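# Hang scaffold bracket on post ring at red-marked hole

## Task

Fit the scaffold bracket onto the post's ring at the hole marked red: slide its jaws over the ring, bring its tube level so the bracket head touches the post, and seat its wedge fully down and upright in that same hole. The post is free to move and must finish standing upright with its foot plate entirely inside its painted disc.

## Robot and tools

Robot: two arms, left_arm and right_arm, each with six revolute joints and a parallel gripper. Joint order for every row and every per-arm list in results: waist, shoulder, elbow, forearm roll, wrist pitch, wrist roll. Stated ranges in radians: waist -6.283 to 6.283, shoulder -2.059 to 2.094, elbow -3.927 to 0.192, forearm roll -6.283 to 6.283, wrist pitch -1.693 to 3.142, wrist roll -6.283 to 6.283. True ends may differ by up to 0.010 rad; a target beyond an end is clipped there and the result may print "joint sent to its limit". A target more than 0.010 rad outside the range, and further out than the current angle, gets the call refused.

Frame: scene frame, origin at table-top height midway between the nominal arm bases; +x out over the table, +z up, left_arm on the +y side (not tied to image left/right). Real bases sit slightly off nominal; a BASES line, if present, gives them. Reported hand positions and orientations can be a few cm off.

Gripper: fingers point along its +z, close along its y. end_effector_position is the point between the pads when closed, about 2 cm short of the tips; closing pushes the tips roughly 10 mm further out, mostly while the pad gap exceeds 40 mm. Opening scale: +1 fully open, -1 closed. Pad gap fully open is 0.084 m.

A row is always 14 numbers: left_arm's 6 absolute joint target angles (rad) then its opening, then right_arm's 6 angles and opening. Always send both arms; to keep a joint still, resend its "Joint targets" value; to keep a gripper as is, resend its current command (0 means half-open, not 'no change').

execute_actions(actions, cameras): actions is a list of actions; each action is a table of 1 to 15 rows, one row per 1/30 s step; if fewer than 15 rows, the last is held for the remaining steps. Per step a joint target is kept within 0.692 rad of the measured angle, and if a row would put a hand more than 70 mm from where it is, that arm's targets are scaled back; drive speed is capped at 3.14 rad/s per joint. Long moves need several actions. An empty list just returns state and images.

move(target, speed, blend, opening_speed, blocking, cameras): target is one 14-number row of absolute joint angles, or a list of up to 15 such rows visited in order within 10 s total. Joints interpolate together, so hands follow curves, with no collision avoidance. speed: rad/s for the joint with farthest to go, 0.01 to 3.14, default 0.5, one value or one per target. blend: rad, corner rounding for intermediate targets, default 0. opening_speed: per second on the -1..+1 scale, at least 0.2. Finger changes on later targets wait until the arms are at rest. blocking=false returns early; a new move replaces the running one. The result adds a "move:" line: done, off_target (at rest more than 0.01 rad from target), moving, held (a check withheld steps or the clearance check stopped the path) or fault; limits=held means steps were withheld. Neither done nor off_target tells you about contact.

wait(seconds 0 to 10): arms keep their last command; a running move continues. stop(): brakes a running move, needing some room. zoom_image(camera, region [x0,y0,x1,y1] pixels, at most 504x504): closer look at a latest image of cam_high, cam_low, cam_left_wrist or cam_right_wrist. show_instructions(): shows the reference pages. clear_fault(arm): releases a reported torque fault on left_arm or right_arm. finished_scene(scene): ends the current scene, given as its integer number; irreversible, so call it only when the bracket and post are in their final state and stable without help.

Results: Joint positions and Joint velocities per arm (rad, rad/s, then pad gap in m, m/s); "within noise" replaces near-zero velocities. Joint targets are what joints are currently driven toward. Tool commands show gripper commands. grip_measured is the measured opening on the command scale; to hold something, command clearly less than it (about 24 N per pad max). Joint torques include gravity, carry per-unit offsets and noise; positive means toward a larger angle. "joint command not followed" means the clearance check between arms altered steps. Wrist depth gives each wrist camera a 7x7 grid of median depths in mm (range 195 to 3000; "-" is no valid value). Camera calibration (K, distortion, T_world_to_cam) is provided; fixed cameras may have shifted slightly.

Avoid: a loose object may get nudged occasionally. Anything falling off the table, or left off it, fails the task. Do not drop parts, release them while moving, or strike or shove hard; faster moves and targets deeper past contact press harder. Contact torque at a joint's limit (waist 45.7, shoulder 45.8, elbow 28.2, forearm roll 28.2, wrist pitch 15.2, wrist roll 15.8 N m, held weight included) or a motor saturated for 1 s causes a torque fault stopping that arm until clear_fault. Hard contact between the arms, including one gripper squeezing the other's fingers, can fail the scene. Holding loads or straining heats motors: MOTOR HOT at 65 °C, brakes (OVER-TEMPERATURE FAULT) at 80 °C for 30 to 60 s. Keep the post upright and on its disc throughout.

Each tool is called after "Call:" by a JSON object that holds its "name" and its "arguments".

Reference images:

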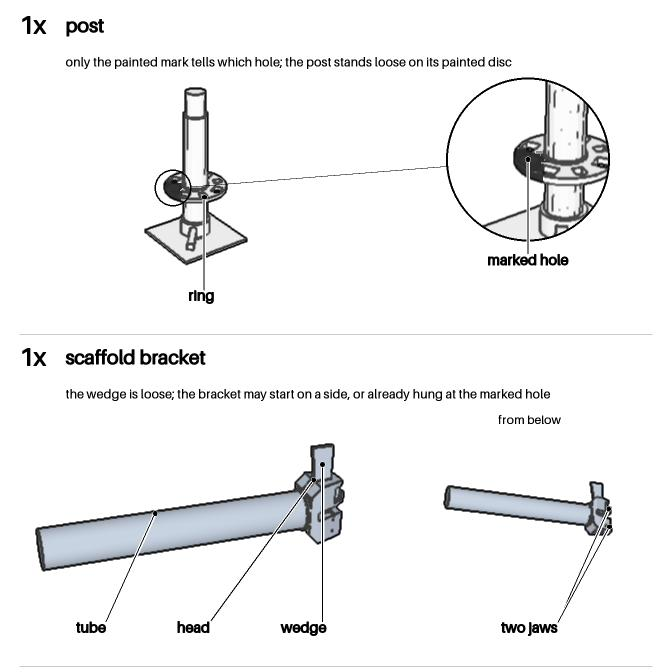

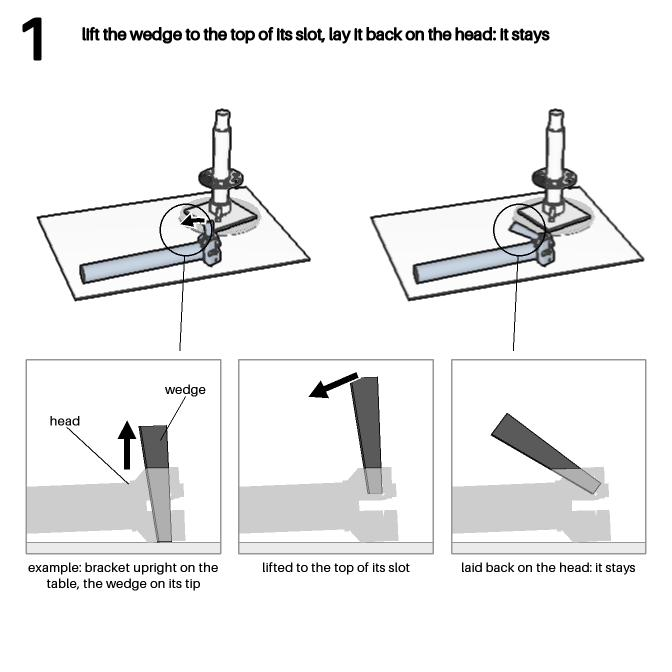

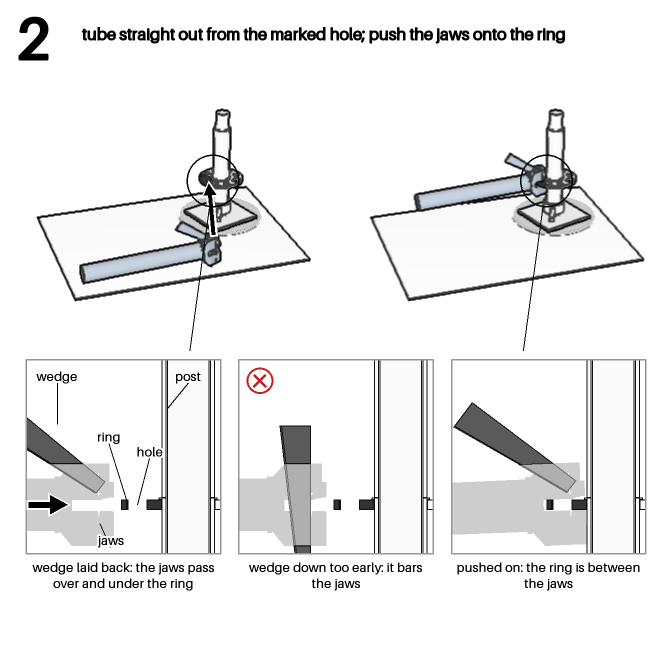

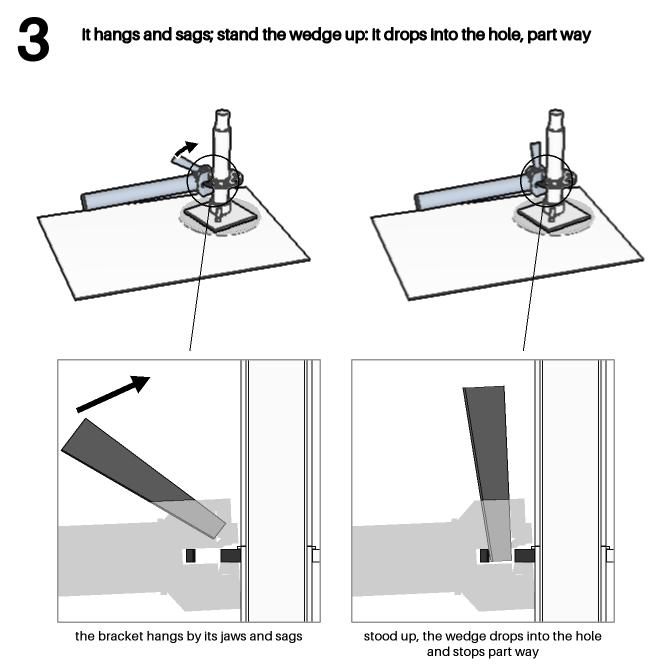

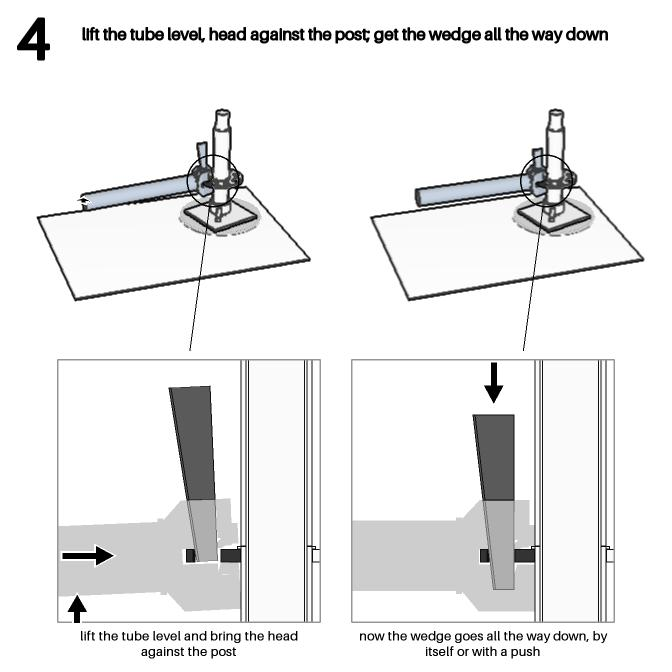

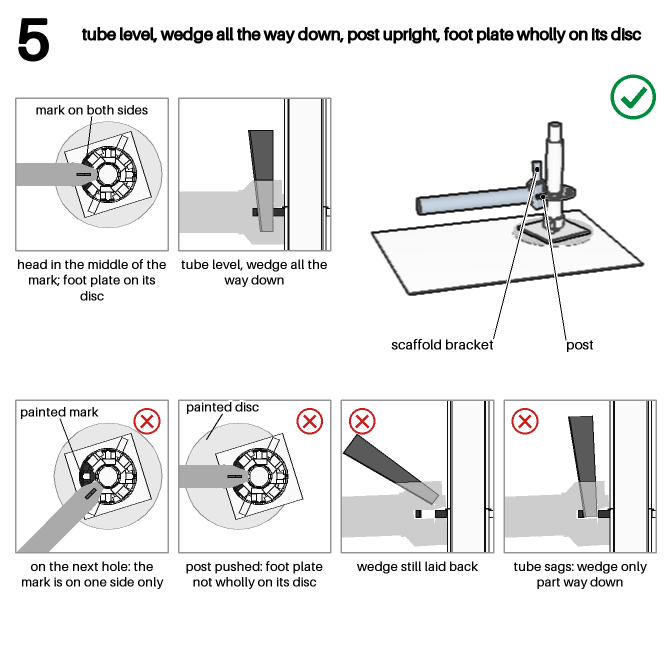

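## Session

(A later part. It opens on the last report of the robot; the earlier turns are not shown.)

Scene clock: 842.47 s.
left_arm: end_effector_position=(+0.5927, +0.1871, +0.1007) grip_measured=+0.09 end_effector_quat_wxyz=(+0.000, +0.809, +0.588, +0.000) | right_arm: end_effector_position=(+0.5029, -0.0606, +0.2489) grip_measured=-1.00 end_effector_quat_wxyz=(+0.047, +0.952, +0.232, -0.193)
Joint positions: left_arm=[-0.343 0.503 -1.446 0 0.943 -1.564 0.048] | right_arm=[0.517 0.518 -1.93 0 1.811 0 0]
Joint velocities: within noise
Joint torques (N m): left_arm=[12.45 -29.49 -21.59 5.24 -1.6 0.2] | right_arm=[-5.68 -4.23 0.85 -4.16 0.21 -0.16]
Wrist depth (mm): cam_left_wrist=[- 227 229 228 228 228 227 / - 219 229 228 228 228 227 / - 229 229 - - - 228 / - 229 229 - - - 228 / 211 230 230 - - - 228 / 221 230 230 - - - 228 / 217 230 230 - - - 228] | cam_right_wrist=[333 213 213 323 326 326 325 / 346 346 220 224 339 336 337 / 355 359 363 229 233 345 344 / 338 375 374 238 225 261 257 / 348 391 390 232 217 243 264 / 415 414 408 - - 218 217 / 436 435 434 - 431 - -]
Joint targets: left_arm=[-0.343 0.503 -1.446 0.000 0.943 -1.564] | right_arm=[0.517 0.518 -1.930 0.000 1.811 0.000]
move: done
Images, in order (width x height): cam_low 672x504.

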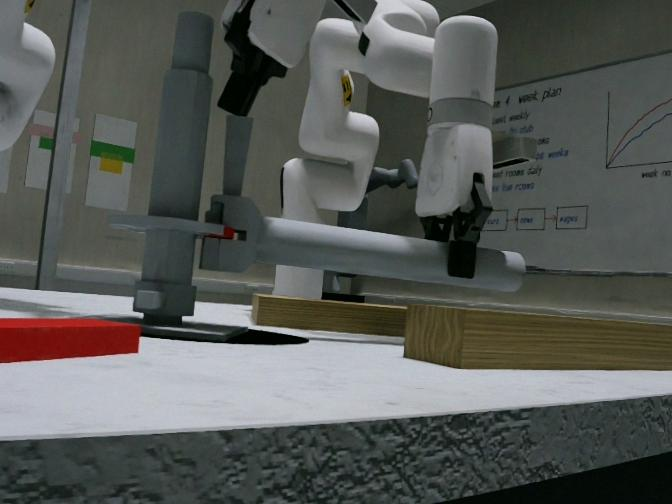

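Call:
{"name": "move", "arguments": {"target": [[-0.3537,0.5027,-1.4459,0,0.9432,-1.5747,-1,0.517,0.5185,-1.93,0,1.8115,0,-1],[-0.3608,0.5027,-1.4459,0,0.9432,-1.5818,-1,0.517,0.5185,-1.93,0,1.8115,0,-1]], "speed": [0.02,0.02], "cameras": ["cam_low"]}}

Call:
{"name": "zoom_image", "arguments": {"camera": "cam_low", "region": [150, 50, 350, 250]}}

Scene clock: 851.03 s.
left_arm: end_effector_position=(+0.5896, +0.1776, +0.1007) grip_measured=+0.09 end_effector_quat_wxyz=(+0.000, +0.809, +0.588, +0.000) | right_arm: end_effector_position=(+0.5029, -0.0606, +0.2486) grip_measured=-1.00 end_effector_quat_wxyz=(+0.047, +0.952, +0.232, -0.193)
Joint positions: left_arm=[-0.361 0.503 -1.446 0 0.943 -1.582 0.048] | right_arm=[0.517 0.518 -1.93 0 1.811 0 0]
Joint velocities: within noise
Joint torques (N m): left_arm=[-9.71 -33.24 -25.45 -4.37 -1.94 -0.2] | right_arm=[-0.35 -6.18 -1.86 -0.46 -2.51 -0.17]
Wrist depth (mm): cam_left_wrist=[- 216 229 228 228 228 227 / - 222 229 228 228 228 227 / - 229 229 - - - 227 / - 229 229 - - - 228 / 211 230 230 - - - 228 / 225 230 230 - - - 228 / 217 230 230 - - - 228] | cam_right_wrist=[332 213 212 323 326 325 325 / 346 345 220 224 338 336 337 / 355 359 363 228 235 345 344 / 337 374 373 240 231 257 257 / 347 391 389 237 227 240 264 / 416 415 407 - - 223 219 / 436 435 434 - 439 - -]
Joint targets: left_arm=[-0.361 0.503 -1.446 0.000 0.943 -1.582] | right_arm=[0.517 0.518 -1.930 0.000 1.811 0.000]
move: done
Images, in order (width x height): cam_low 672x504.

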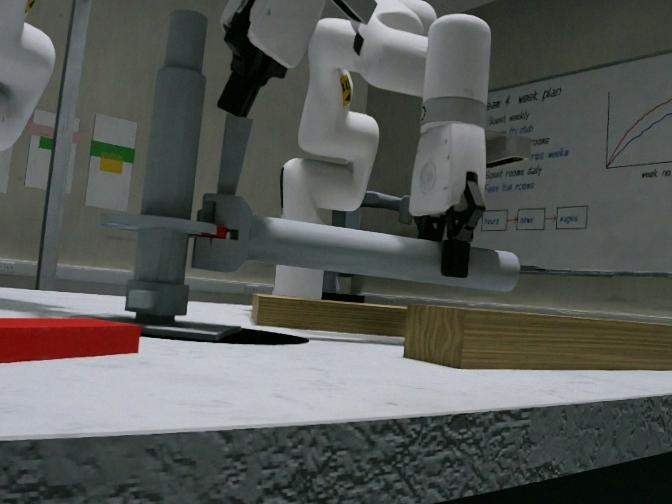

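Scaled by 2.520 from the camera's 672x504 image, which has a finer 960x720 frame.

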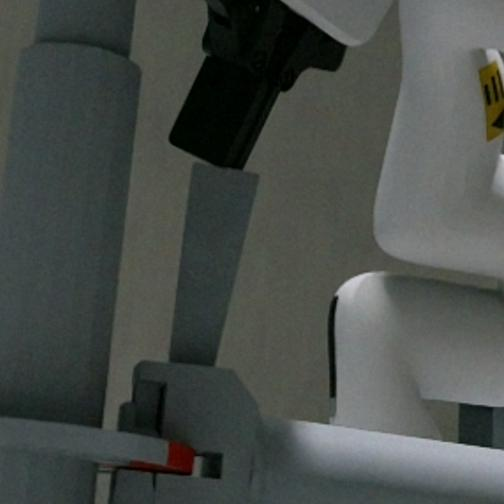

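Call:
{"name": "move", "arguments": {"target": [[-0.3608,0.5027,-1.4459,0,0.9432,-1.5818,-1,0.52,0.5552,-2.0417,0,1.8865,0,-1]], "speed": [0.2], "cameras": ["cam_low"]}}

Call:
{"name": "zoom_image", "arguments": {"camera": "cam_low", "region": [150, 50, 350, 250]}}

Call:
{"name": "move", "arguments": {"target": [[-0.34,0.5027,-1.4459,0,0.9432,-1.561,-1,0.52,0.5552,-2.0417,0,1.8865,0,-1]], "speed": [0.03]}}

Call:
{"name": "zoom_image", "arguments": {"camera": "cam_low", "region": [150, 50, 350, 250]}}

Scene clock: 859.87 s.
left_arm: end_effector_position=(+0.5896, +0.1775, +0.1007) grip_measured=+0.09 end_effector_quat_wxyz=(+0.000, +0.809, +0.588, +0.000) | right_arm: end_effector_position=(+0.5069, -0.0568, +0.2677) grip_measured=-1.00 end_effector_quat_wxyz=(+0.047, +0.952, +0.233, -0.193)
Joint positions: left_arm=[-0.361 0.503 -1.446 0 0.943 -1.582 0.048] | right_arm=[0.52 0.555 -2.042 0 1.886 0 0]
Joint velocities: within noise
Joint torques (N m): left_arm=[1.52 -31.75 -23.57 0.08 -1.56 0.1] | right_arm=[0.3 -23.82 -11.04 -0.45 -0.66 -0.07]
Wrist depth (mm): cam_left_wrist=[- 216 229 228 228 228 227 / - 223 229 228 228 228 227 / - 229 229 - - - 228 / - 230 229 - - - 228 / 212 230 229 - - - 228 / 225 230 230 - - - 228 / 218 230 230 - - - 228] | cam_right_wrist=[347 236 230 340 344 342 342 / 360 363 239 242 357 355 355 / 359 379 377 247 256 364 340 / 353 394 393 263 253 273 277 / 369 411 411 410 248 258 285 / 439 437 436 - - 229 224 / 459 458 458 - 456 207 -]
Joint targets: left_arm=[-0.361 0.503 -1.446 0.000 0.943 -1.582] | right_arm=[0.520 0.555 -2.042 0.000 1.887 0.000]
move: done
Images, in order (width x height): cam_low 672x504.

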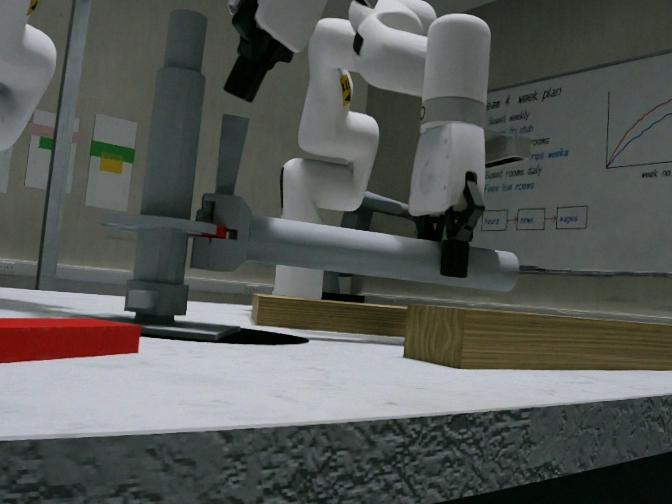

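Scaled by 2.520 from the camera's 672x504 image, which has a finer 960x720 frame.

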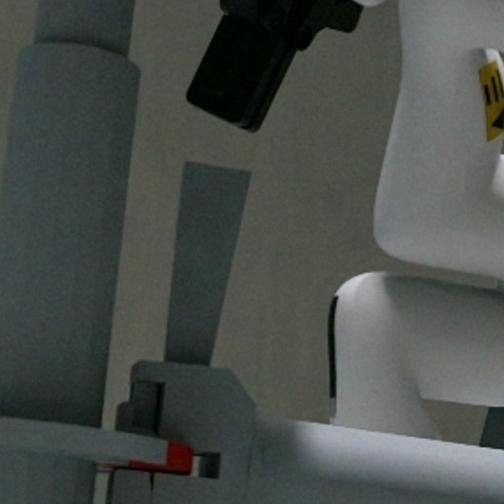

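Scene clock: 860.83 s.
left_arm: end_effector_position=(+0.5933, +0.1890, +0.1006) grip_measured=+0.09 end_effector_quat_wxyz=(+0.000, +0.809, +0.588, +0.000) | right_arm: end_effector_position=(+0.5069, -0.0568, +0.2677) grip_measured=-1.00 end_effector_quat_wxyz=(+0.047, +0.952, +0.233, -0.193)
Joint positions: left_arm=[-0.34 0.503 -1.446 0 0.943 -1.561 0.048] | right_arm=[0.52 0.555 -2.042 0 1.887 0 0]
Joint velocities: within noise
Joint torques (N m): left_arm=[2.51 -32.68 -24.06 0.29 -1.86 0.47] | right_arm=[-0.15 -24.01 -10.85 -0.39 -0.75 -0.05]
Wrist depth (mm): cam_left_wrist=[- 225 229 228 228 228 227 / - 218 229 228 228 228 227 / - 229 229 - - - 228 / - 230 229 - - - 228 / 213 230 230 - - - 228 / 220 230 229 - - - 228 / 215 230 230 - - - 228] | cam_right_wrist=[346 236 230 340 343 343 342 / 359 363 239 242 356 354 356 / 360 378 378 247 249 364 340 / 353 393 393 261 241 277 277 / 369 412 405 - 251 276 284 / 438 437 437 436 312 232 224 / 460 460 457 456 456 207 -]
Joint targets: left_arm=[-0.340 0.503 -1.446 0.000 0.943 -1.561] | right_arm=[0.520 0.555 -2.042 0.000 1.887 0.000]
move: done
camera_calibration:
cam_left_wrist: T_world_to_cam=[[0.951308, -0.30815, -0.00747339, -0.474326], [-0.308109, -0.951331, 0.00613731, 0.428381], [-0.00900088, -0.00353586, -0.999953, 0.237471], [0, 0, 0, 1]] pos_world=[0.585356, 0.262209, 0.231285]
cam_right_wrist: T_world_to_cam=[[0.451129, -0.892333, -0.0149516, -0.240329], [-0.819936, -0.421027, 0.387867, 0.358408], [-0.352402, -0.162719, -0.921594, 0.543129], [0, 0, 0, 1]] pos_world=[0.593691, 0.0248236, 0.357936]

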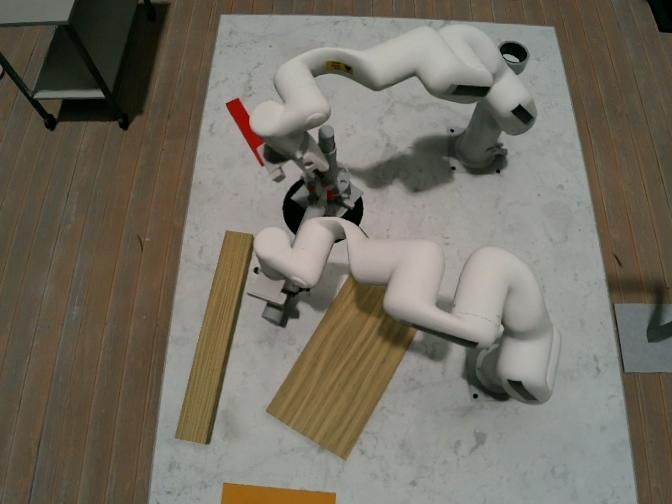

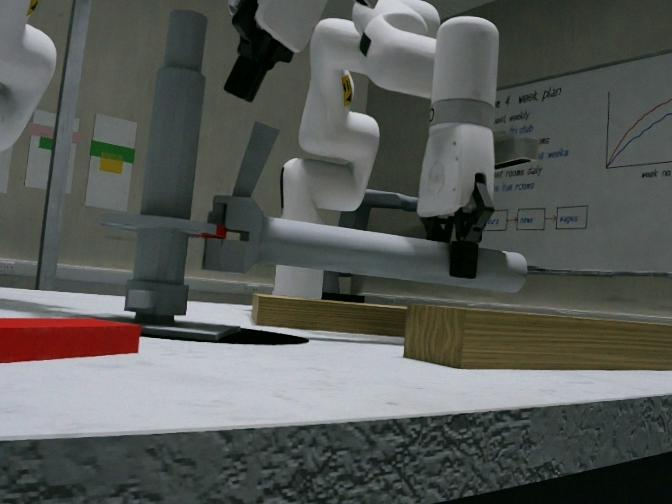

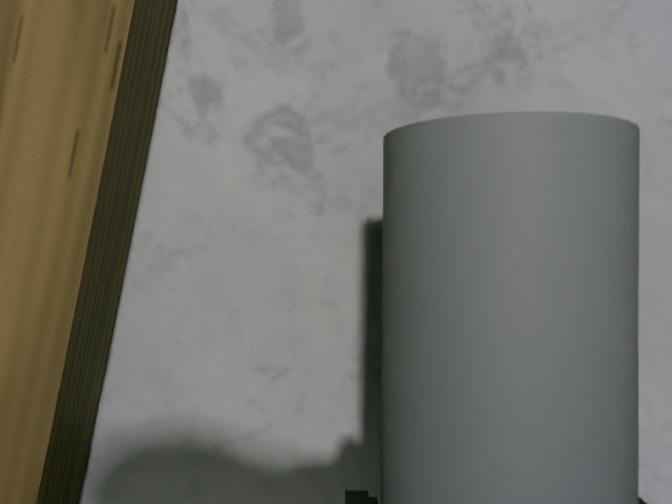

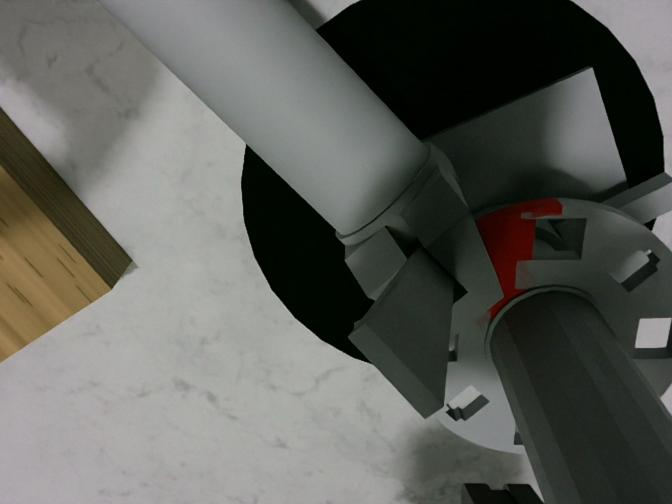

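Scaled by 2.520 from the camera's 672x504 image, which has a finer 960x720 frame.

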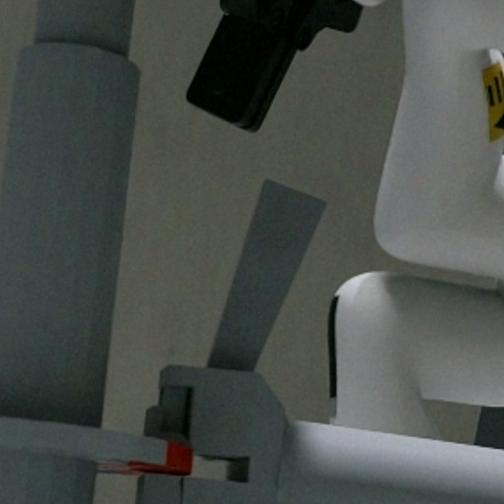

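Call:
{"name": "zoom_image", "arguments": {"camera": "cam_right_wrist", "region": [330, 160, 640, 460]}}

Call:
{"name": "zoom_image", "arguments": {"camera": "cam_high", "region": [290, 150, 370, 230]}}

Scaled by 1.626 from the camera's 672x504 image, which has a finer 960x720 frame.

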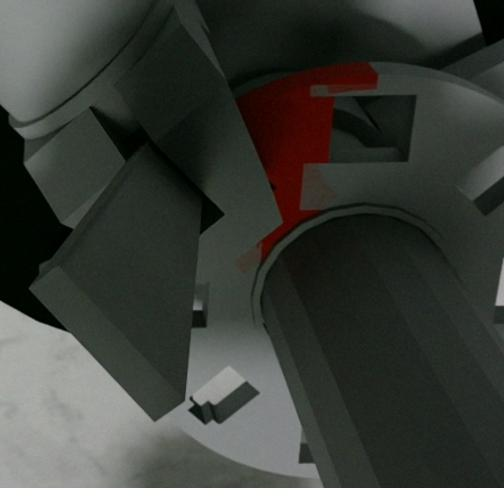

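Scaled by 6.300 from the camera's 672x504 image, which has a finer 960x720 frame.

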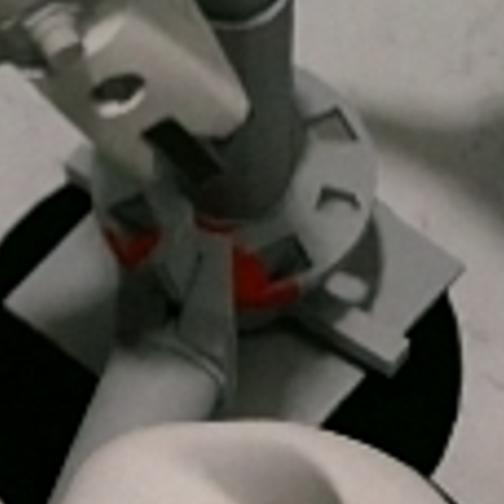

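Call:
{"name": "move", "arguments": {"target": [[-0.34,0.5187,-1.4369,0,0.9182,-1.561,-1,0.6,0.5552,-2.0417,0,1.8865,0,-1],[-0.34,0.5187,-1.4369,0,0.9182,-1.561,1,0.66,0.1,-1.7,0,1.7,0,-1],[-0.34,0.4003,-1.5856,0,1.1853,-1.561,1,0.66,-0.7,-0.6,0,0.3,0,-1],[-0.45,0.35,-1.7,0,1.35,-0.4,1,0.3,-0.7,-0.6,0,0.3,0,-1],[-0.5964,0.4718,-1.9204,0,1.4486,1.3246,1,-0.3,-0.7,-0.3,0,-0.3,0,-1]], "speed": [0.15,0.7,0.6,0.9,0.9]}}

Call:
{"name": "zoom_image", "arguments": {"camera": "cam_left_wrist", "region": [150, 0, 600, 400]}}

Scene clock: 899.17 s.
left_arm: end_effector_position=(+0.5476, +0.0433, +0.2798) grip_measured=+1.00 end_effector_quat_wxyz=(+0.000, -0.588, +0.809, +0.000) | right_arm: end_effector_position=(+0.4746, -0.4449, +0.4052) grip_measured=-1.00 end_effector_quat_wxyz=(+0.102, +0.785, -0.135, +0.596)
Joint positions: left_arm=[-0.596 0.472 -1.92 0 1.449 1.324 0.084] | right_arm=[-0.3 -0.7 -0.3 0 -0.3 0 0]
Joint velocities: within noise
Joint torques (N m): left_arm=[-0.57 -27.38 -21.37 0.19 -1.27 0.2] | right_arm=[-0.93 -5.28 -11.5 -0.4 -3.1 -0.07]
Wrist depth (mm): cam_left_wrist=[409 408 408 303 282 401 408 / 409 409 408 304 303 407 407 / 409 409 408 402 271 408 408 / 409 409 409 408 408 408 408 / 409 409 409 409 296 409 408 / 410 409 409 409 301 409 408 / 363 379 409 409 305 408 403] | cam_right_wrist=[2649 2777 2918 - - - 2638 / 2738 2861 2995 - - - 2700 / 2797 2934 - - - - 2712 / 2891 - - - - 1757 2502 / 2965 - 2731 1755 1462 1587 1580 / 2740 2749 2662 2547 2551 2749 2559 / 2144 2156 2145 1891 1759 1749 1766]
Joint targets: left_arm=[-0.596 0.472 -1.920 0.000 1.449 1.325] | right_arm=[-0.300 -0.700 -0.300 0.000 -0.300 0.000]
move: done
camera_calibration:
cam_left_wrist: T_world_to_cam=[[-0.951251, 0.308331, -0.00737711, 0.540711], [0.308291, 0.951273, 0.00610785, -0.145325], [0.00890088, 0.0035358, -0.999954, 0.405528], [0, 0, 0, 1]] pos_world=[0.555544, -0.0299083, 0.410386]
cam_right_wrist: T_world_to_cam=[[-0.317554, -0.948185, -0.0102045, -0.231897], [-0.248933, 0.0937438, -0.963973, 0.620969], [0.914982, -0.303573, -0.265804, -0.334641], [0, 0, 0, 1]] pos_world=[0.387131, -0.379682, 0.507283]

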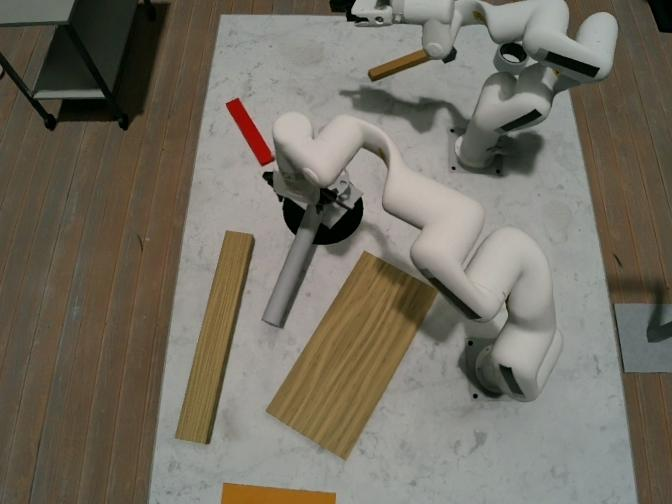

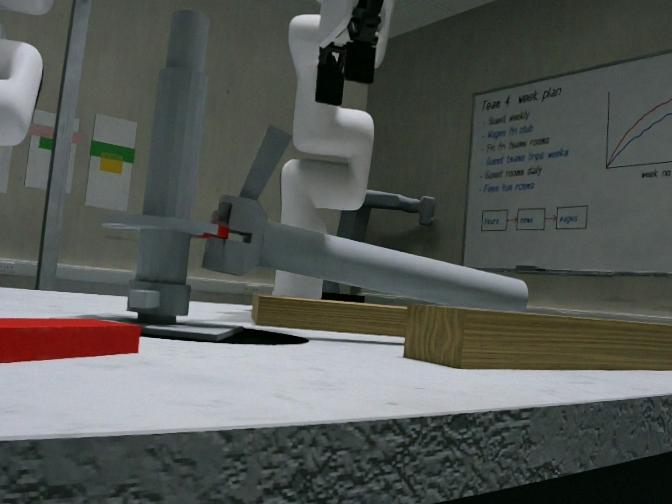

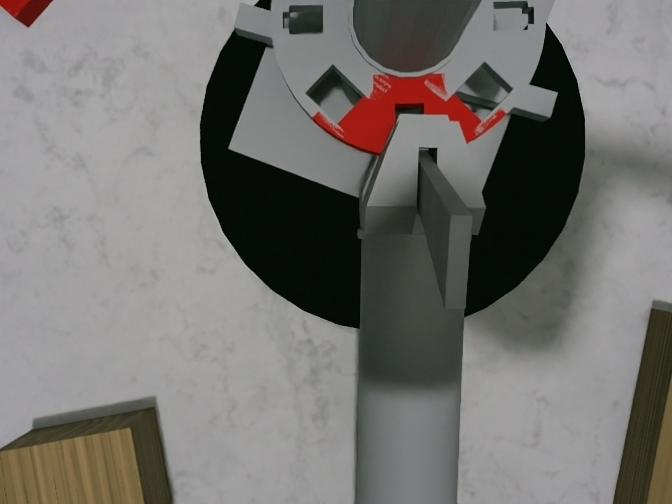

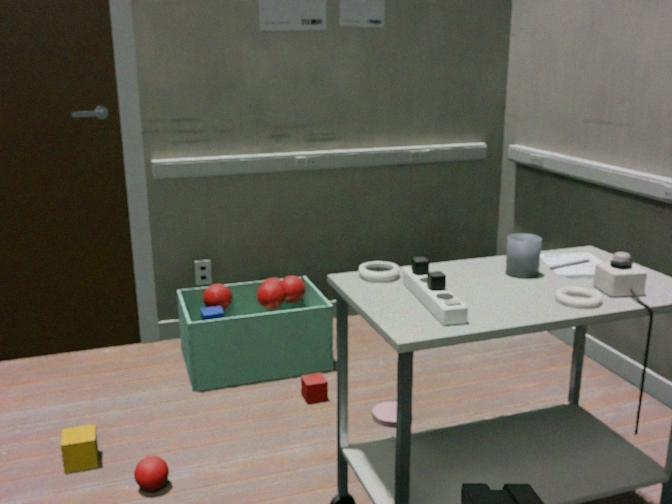

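Scaled by 1.120 from the camera's 672x504 image, which has a finer 960x720 frame.

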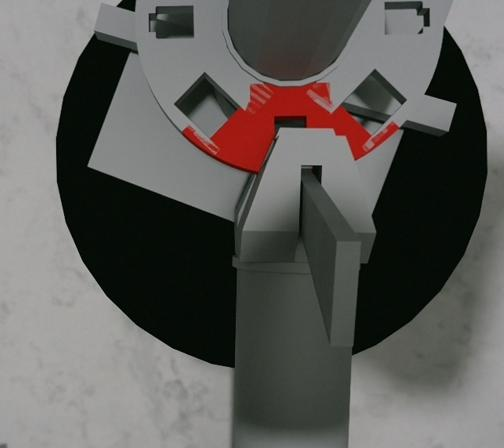

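Call:
{"name": "move", "arguments": {"target": [[-0.45,0.35,-1.7,0,1.35,-0.4,1,-0.3,-0.7,-0.3,0,-0.3,0,-1],[-0.34,0.4003,-1.5856,0,1.1853,-1.561,1,0.3,-0.7,-0.6,0,0.3,0,-1],[-0.34,0.5187,-1.4369,0,0.9182,-1.561,1,0.66,-0.7,-0.6,0,0.3,0,-1],[-0.34,0.5187,-1.4369,0,0.9182,-1.561,-1,0.66,-0.7,-0.6,0,0.3,0,-1]], "speed": [0.9,0.9,0.3,0.3], "cameras": []}}

Call:
{"name": "move", "arguments": {"target": [[-0.34,0.5187,-1.4369,0,0.9182,-1.561,-1,0.66,-0.7,-0.6,0,0.3,0,-1],[-0.34,0.5098,-1.4574,0,0.9476,-1.561,-1,0.66,-0.7,-0.6,0,0.3,0,-1],[-0.361,0.5098,-1.4574,0,0.9476,-1.582,-1,0.66,-0.7,-0.6,0,0.3,0,-1]], "speed": [0.05,0.03,0.03]}}

Call:
{"name": "zoom_image", "arguments": {"camera": "cam_low", "region": [150, 80, 350, 280]}}

Call:
{"name": "zoom_image", "arguments": {"camera": "cam_high", "region": [290, 150, 370, 230]}}

Scene clock: 936.27 s.
left_arm: end_effector_position=(+0.5933, +0.1891, +0.0897) grip_measured=+0.09 end_effector_quat_wxyz=(+0.000, +0.809, +0.588, +0.000) | right_arm: end_effector_position=(+0.4251, -0.0269, +0.4302) grip_measured=-1.00 end_effector_quat_wxyz=(-0.146, +0.836, +0.268, +0.457)
Joint positions: left_arm=[-0.34 0.519 -1.437 0 0.918 -1.561 0.048] | right_arm=[0.66 -0.7 -0.6 0 0.3 0 0]
Joint velocities: within noise
Joint torques (N m): left_arm=[0.28 -26.4 -18.86 -0.35 -1.42 -0.22] | right_arm=[0.12 -5.52 -12.09 -0.44 -3.13 -0.11]
Wrist depth (mm): cam_left_wrist=[- 218 218 217 217 217 217 / - 218 218 218 217 217 217 / - 218 218 - - - 217 / - 219 218 - - - 217 / 213 219 219 - - - 217 / 219 219 219 - - - 218 / 216 219 219 - - - 218] | cam_right_wrist=[2642 2997 - - - - 2903 / 2769 - - - - - - / 2803 2788 381 2783 2776 2756 2784 / 246 326 357 2263 2365 2363 2398 / 245 269 313 843 2069 2056 2099 / 256 281 326 490 782 1771 1846 / 637 664 452 530 632 658 678]
Joint targets: left_arm=[-0.340 0.519 -1.437 0.000 0.918 -1.561] | right_arm=[0.660 -0.700 -0.600 0.000 0.300 0.000]
move: done
No camera images: "cameras" was empty.

Scene clock: 938.23 s.
left_arm: end_effector_position=(+0.5916, +0.1768, +0.1008) grip_measured=+0.09 end_effector_quat_wxyz=(+0.000, +0.809, +0.588, +0.000) | right_arm: end_effector_position=(+0.4251, -0.0269, +0.4302) grip_measured=-1.00 end_effector_quat_wxyz=(-0.146, +0.836, +0.268, +0.457)
Joint positions: left_arm=[-0.361 0.51 -1.457 0 0.948 -1.582 0.048] | right_arm=[0.66 -0.7 -0.6 0 0.3 0 0]
Joint velocities: within noise
Joint torques (N m): left_arm=[-5.3 -32.42 -24.51 -2.75 -2 -0.36] | right_arm=[-0.16 -5.69 -12.14 -0.41 -3.25 -0.08]
Wrist depth (mm): cam_left_wrist=[- 218 229 228 228 228 227 / - 228 229 228 228 228 227 / - 229 229 - - - 228 / 210 229 229 - - - 228 / 217 230 230 - - - 228 / 216 230 230 - - - 228 / 223 230 230 - - - 228] | cam_right_wrist=[2648 2989 - - - - 2894 / 2740 - - - - - - / 2735 360 359 2657 2782 2783 2768 / 234 304 347 2279 2360 2393 2373 / 234 255 293 846 2089 2071 2075 / 244 270 306 449 782 1775 1840 / 637 663 437 491 633 659 677]
Joint targets: left_arm=[-0.361 0.510 -1.457 0.000 0.948 -1.582] | right_arm=[0.660 -0.700 -0.600 0.000 0.300 0.000]
move: done
camera_calibration:
cam_left_wrist: T_world_to_cam=[[0.951309, -0.30815, -0.00737826, -0.47649], [-0.30811, -0.951331, 0.00610651, 0.416258], [-0.00890089, -0.00353586, -0.999954, 0.237454], [0, 0, 0, 1]] pos_world=[0.583656, 0.250009, 0.231386]
cam_right_wrist: T_world_to_cam=[[0.591507, -0.806167, -0.0146119, -0.2318], [-0.441673, -0.3088, -0.842358, 0.612328], [0.674569, 0.504715, -0.53872, 0.0855581], [0, 0, 0, 1]] pos_world=[0.349845, -0.0409648, 0.558504]

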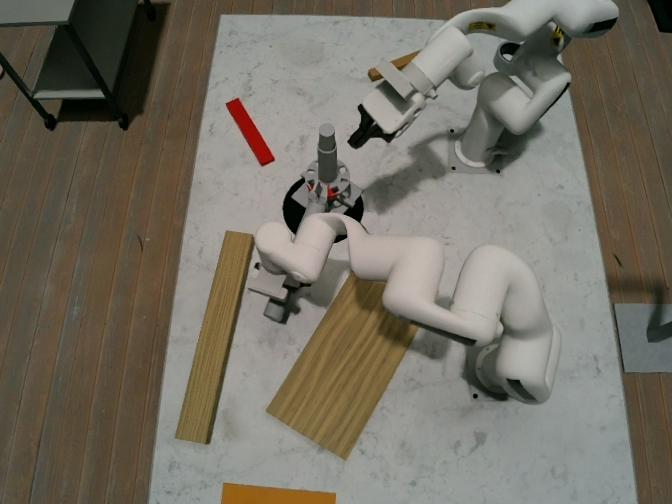

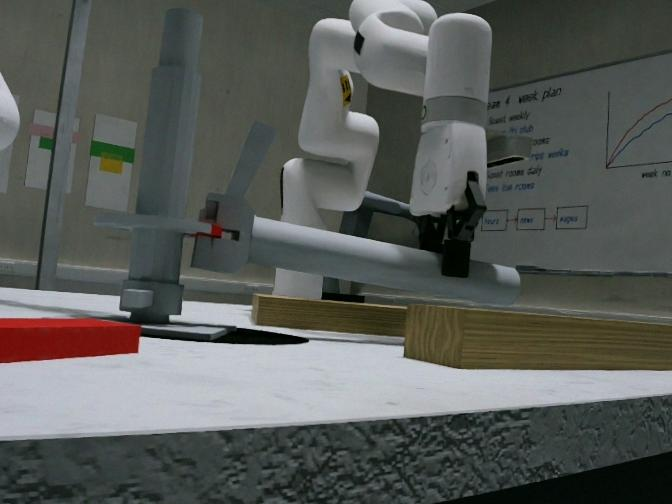

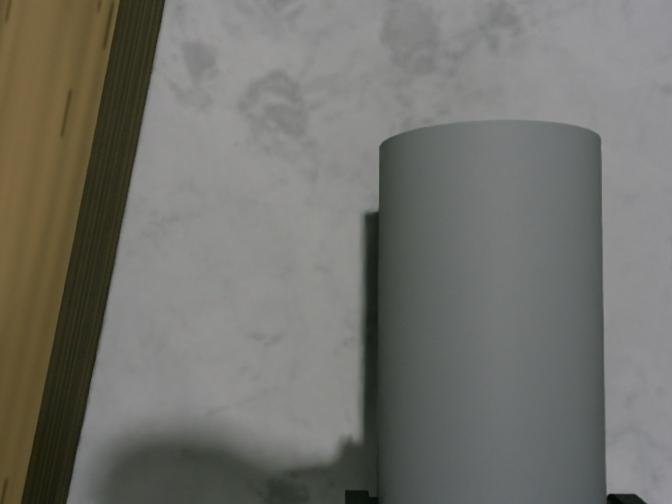

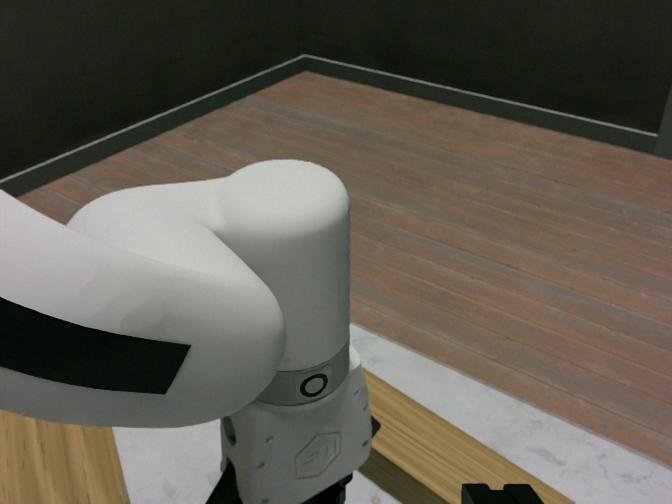

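Scaled by 2.520 from the camera's 672x504 image, which has a finer 960x720 frame.

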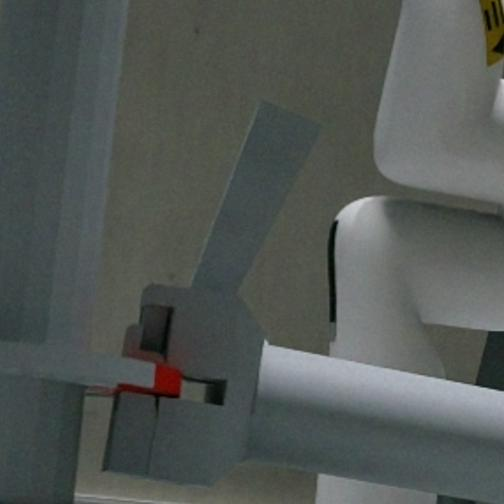

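Scaled by 6.300 from the camera's 672x504 image, which has a finer 960x720 frame.

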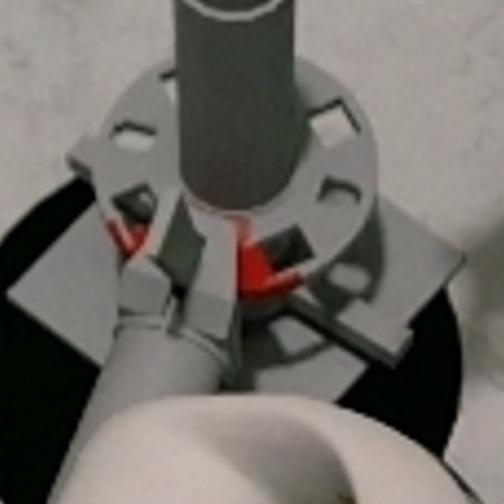

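Call:
{"name": "move", "arguments": {"target": [[-0.361,0.5098,-1.4574,0,0.9476,-1.582,0.6,0.66,-0.7,-0.6,0,0.3,0,-1],[-0.361,0.5428,-1.4377,0,0.8949,-1.582,0.6,0.66,-0.7,-0.6,0,0.3,0,-1],[-0.361,0.5428,-1.4377,0,0.8949,-1.582,-1,0.66,-0.7,-0.6,0,0.3,0,-1],[-0.361,0.5098,-1.4574,0,0.9476,-1.582,-1,0.66,-0.7,-0.6,0,0.3,0,-1]], "speed": [0.1,0.1,0.2,0.03], "opening_speed": 0.8}}

Call:
{"name": "zoom_image", "arguments": {"camera": "cam_low", "region": [150, 80, 350, 280]}}

Call:
{"name": "zoom_image", "arguments": {"camera": "cam_high", "region": [290, 150, 370, 230]}}

Scene clock: 954.90 s.
left_arm: end_effector_position=(+0.5916, +0.1767, +0.1007) grip_measured=+0.09 end_effector_quat_wxyz=(+0.000, +0.809, +0.588, +0.000) | right_arm: end_effector_position=(+0.4251, -0.0269, +0.4302) grip_measured=-1.00 end_effector_quat_wxyz=(-0.146, +0.836, +0.268, +0.457)
Joint positions: left_arm=[-0.361 0.51 -1.457 0 0.947 -1.582 0.048] | right_arm=[0.66 -0.7 -0.6 0 0.3 0 0]
Joint velocities: within noise
Joint torques (N m): left_arm=[-1.41 -33.46 -25.38 -1.54 -1.95 -0.3] | right_arm=[-0.41 -5.98 -12.28 -0.41 -3.25 -0.11]
Wrist depth (mm): cam_left_wrist=[- 218 229 228 228 228 227 / - 228 229 229 228 228 227 / - 229 229 - - - 227 / 211 229 229 - - - 228 / 217 230 230 - - - 228 / 216 230 230 - - - 228 / 223 230 230 - - - 228] | cam_right_wrist=[2640 - - - - - 2888 / 2775 - - - - - - / 2763 361 360 2669 2783 2762 2790 / 234 304 347 2282 2380 2372 2363 / 234 255 293 846 2074 2073 2077 / 243 270 305 449 778 1780 1835 / 637 663 436 491 630 658 679]
Joint targets: left_arm=[-0.361 0.510 -1.457 0.000 0.948 -1.582] | right_arm=[0.660 -0.700 -0.600 0.000 0.300 0.000]
move: done
camera_calibration:
cam_left_wrist: T_world_to_cam=[[0.951309, -0.30815, -0.00737826, -0.476521], [-0.30811, -0.951331, 0.00610651, 0.416164], [-0.00890089, -0.00353586, -0.999954, 0.237354], [0, 0, 0, 1]] pos_world=[0.583656, 0.249909, 0.231286]
cam_right_wrist: T_world_to_cam=[[0.591507, -0.806167, -0.0146119, -0.2318], [-0.441673, -0.3088, -0.842358, 0.612328], [0.674569, 0.504715, -0.53872, 0.0855581], [0, 0, 0, 1]] pos_world=[0.349845, -0.0409648, 0.558504]

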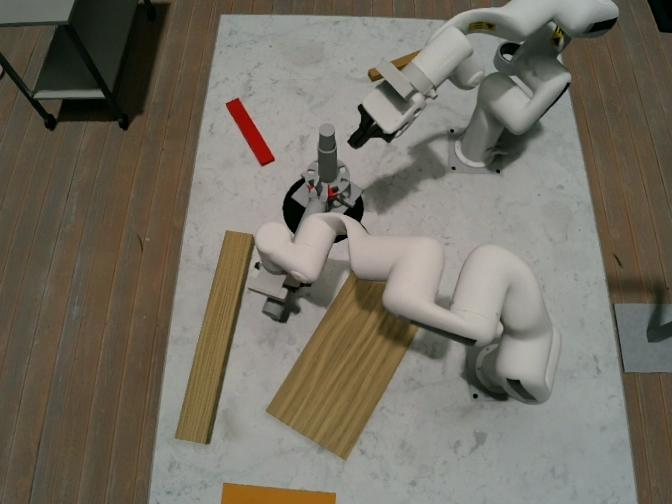

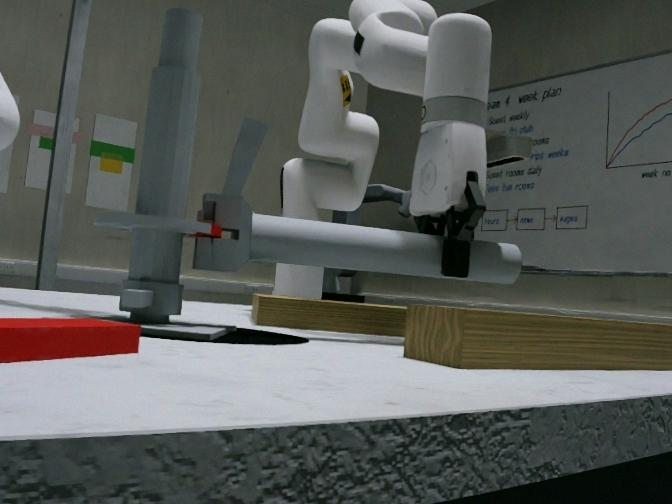

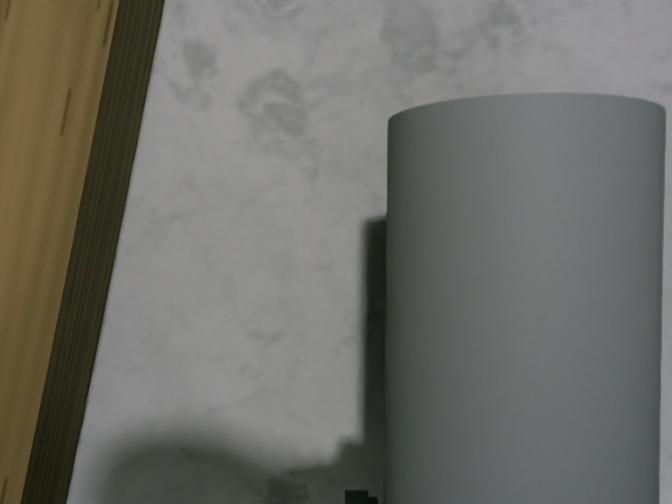

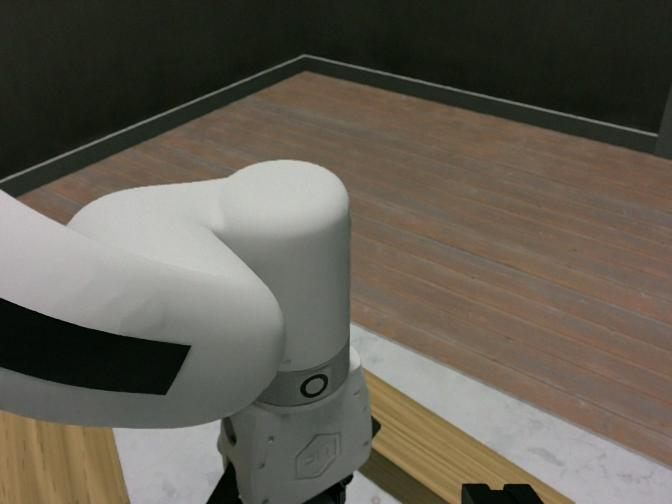

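Scaled by 2.520 from the camera's 672x504 image, which has a finer 960x720 frame.

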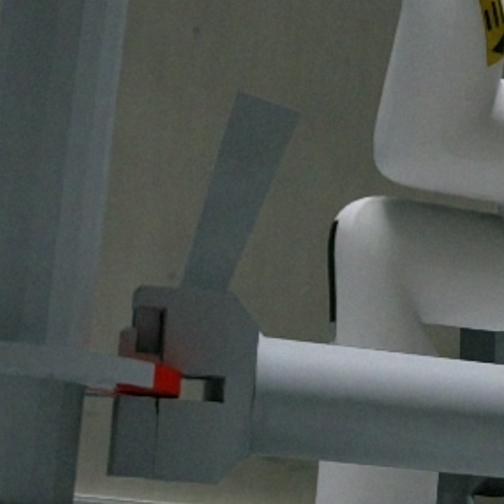

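Scaled by 6.300 from the camera's 672x504 image, which has a finer 960x720 frame.

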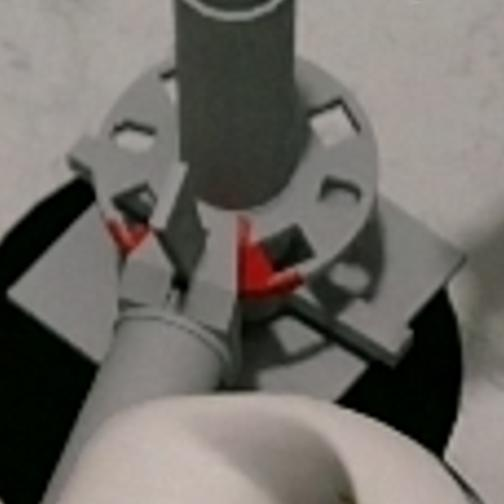

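Call:
{"name": "move", "arguments": {"target": [[-0.375,0.5098,-1.4574,0,0.9476,-1.596,-1,0.66,-0.7,-0.6,0,0.3,0,-1]], "speed": [0.02], "cameras": ["cam_low"]}}

Call:
{"name": "zoom_image", "arguments": {"camera": "cam_low", "region": [150, 80, 350, 280]}}

Call:
{"name": "zoom_image", "arguments": {"camera": "cam_high", "region": [290, 150, 370, 230]}}

Scene clock: 963.57 s.
left_arm: end_effector_position=(+0.5890, +0.1691, +0.1008) grip_measured=+0.09 end_effector_quat_wxyz=(+0.000, +0.809, +0.588, +0.000) | right_arm: end_effector_position=(+0.4251, -0.0269, +0.4302) grip_measured=-1.00 end_effector_quat_wxyz=(-0.146, +0.836, +0.268, +0.457)
Joint positions: left_arm=[-0.375 0.51 -1.457 0 0.948 -1.596 0.048] | right_arm=[0.66 -0.7 -0.6 0 0.3 0 0]
Joint velocities: within noise
Joint torques (N m): left_arm=[-2.06 -32.79 -24.8 -1.07 -1.88 -0.16] | right_arm=[-0.5 -5.96 -12.13 -0.56 -3.22 -0.06]
Wrist depth (mm): cam_left_wrist=[- 221 229 228 228 228 227 / - 229 229 228 228 228 227 / - 229 229 - - - 227 / 211 230 229 - - - 228 / 220 230 230 - - - 228 / 216 230 230 - - - 228 / 226 230 230 - - - 228] | cam_right_wrist=[2615 - - - - - 2889 / 2779 - - - - - - / 2817 2968 366 2648 2809 2762 2759 / 229 308 339 2282 2393 2394 2364 / 229 249 277 382 2115 2074 2067 / 237 258 289 433 782 1763 1843 / 638 662 426 466 634 657 677]
Joint targets: left_arm=[-0.375 0.510 -1.457 0.000 0.948 -1.596] | right_arm=[0.660 -0.700 -0.600 0.000 0.300 0.000]
move: done
Images, in order (width x height): cam_low 672x504.

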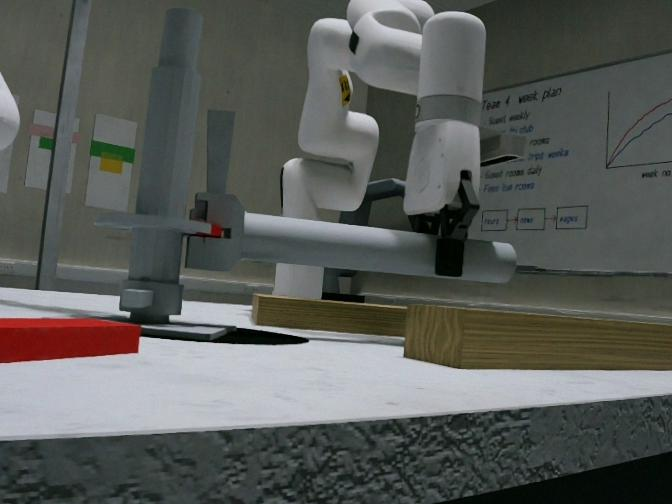

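Scaled by 2.520 from the camera's 672x504 image, which has a finer 960x720 frame.

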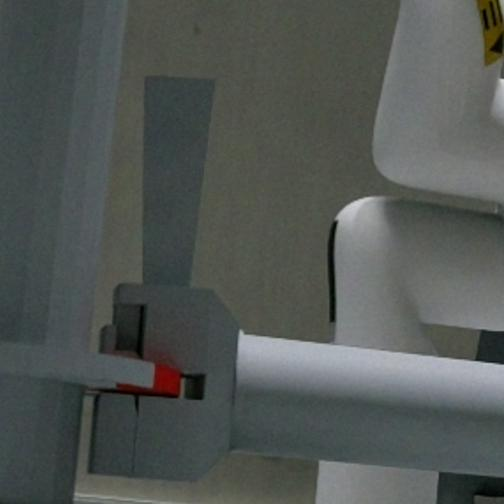

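This scene's latest camera images include none from cam_high. They are from: cam_low. cam_high's image comes with the result of a call that names it in "cameras".


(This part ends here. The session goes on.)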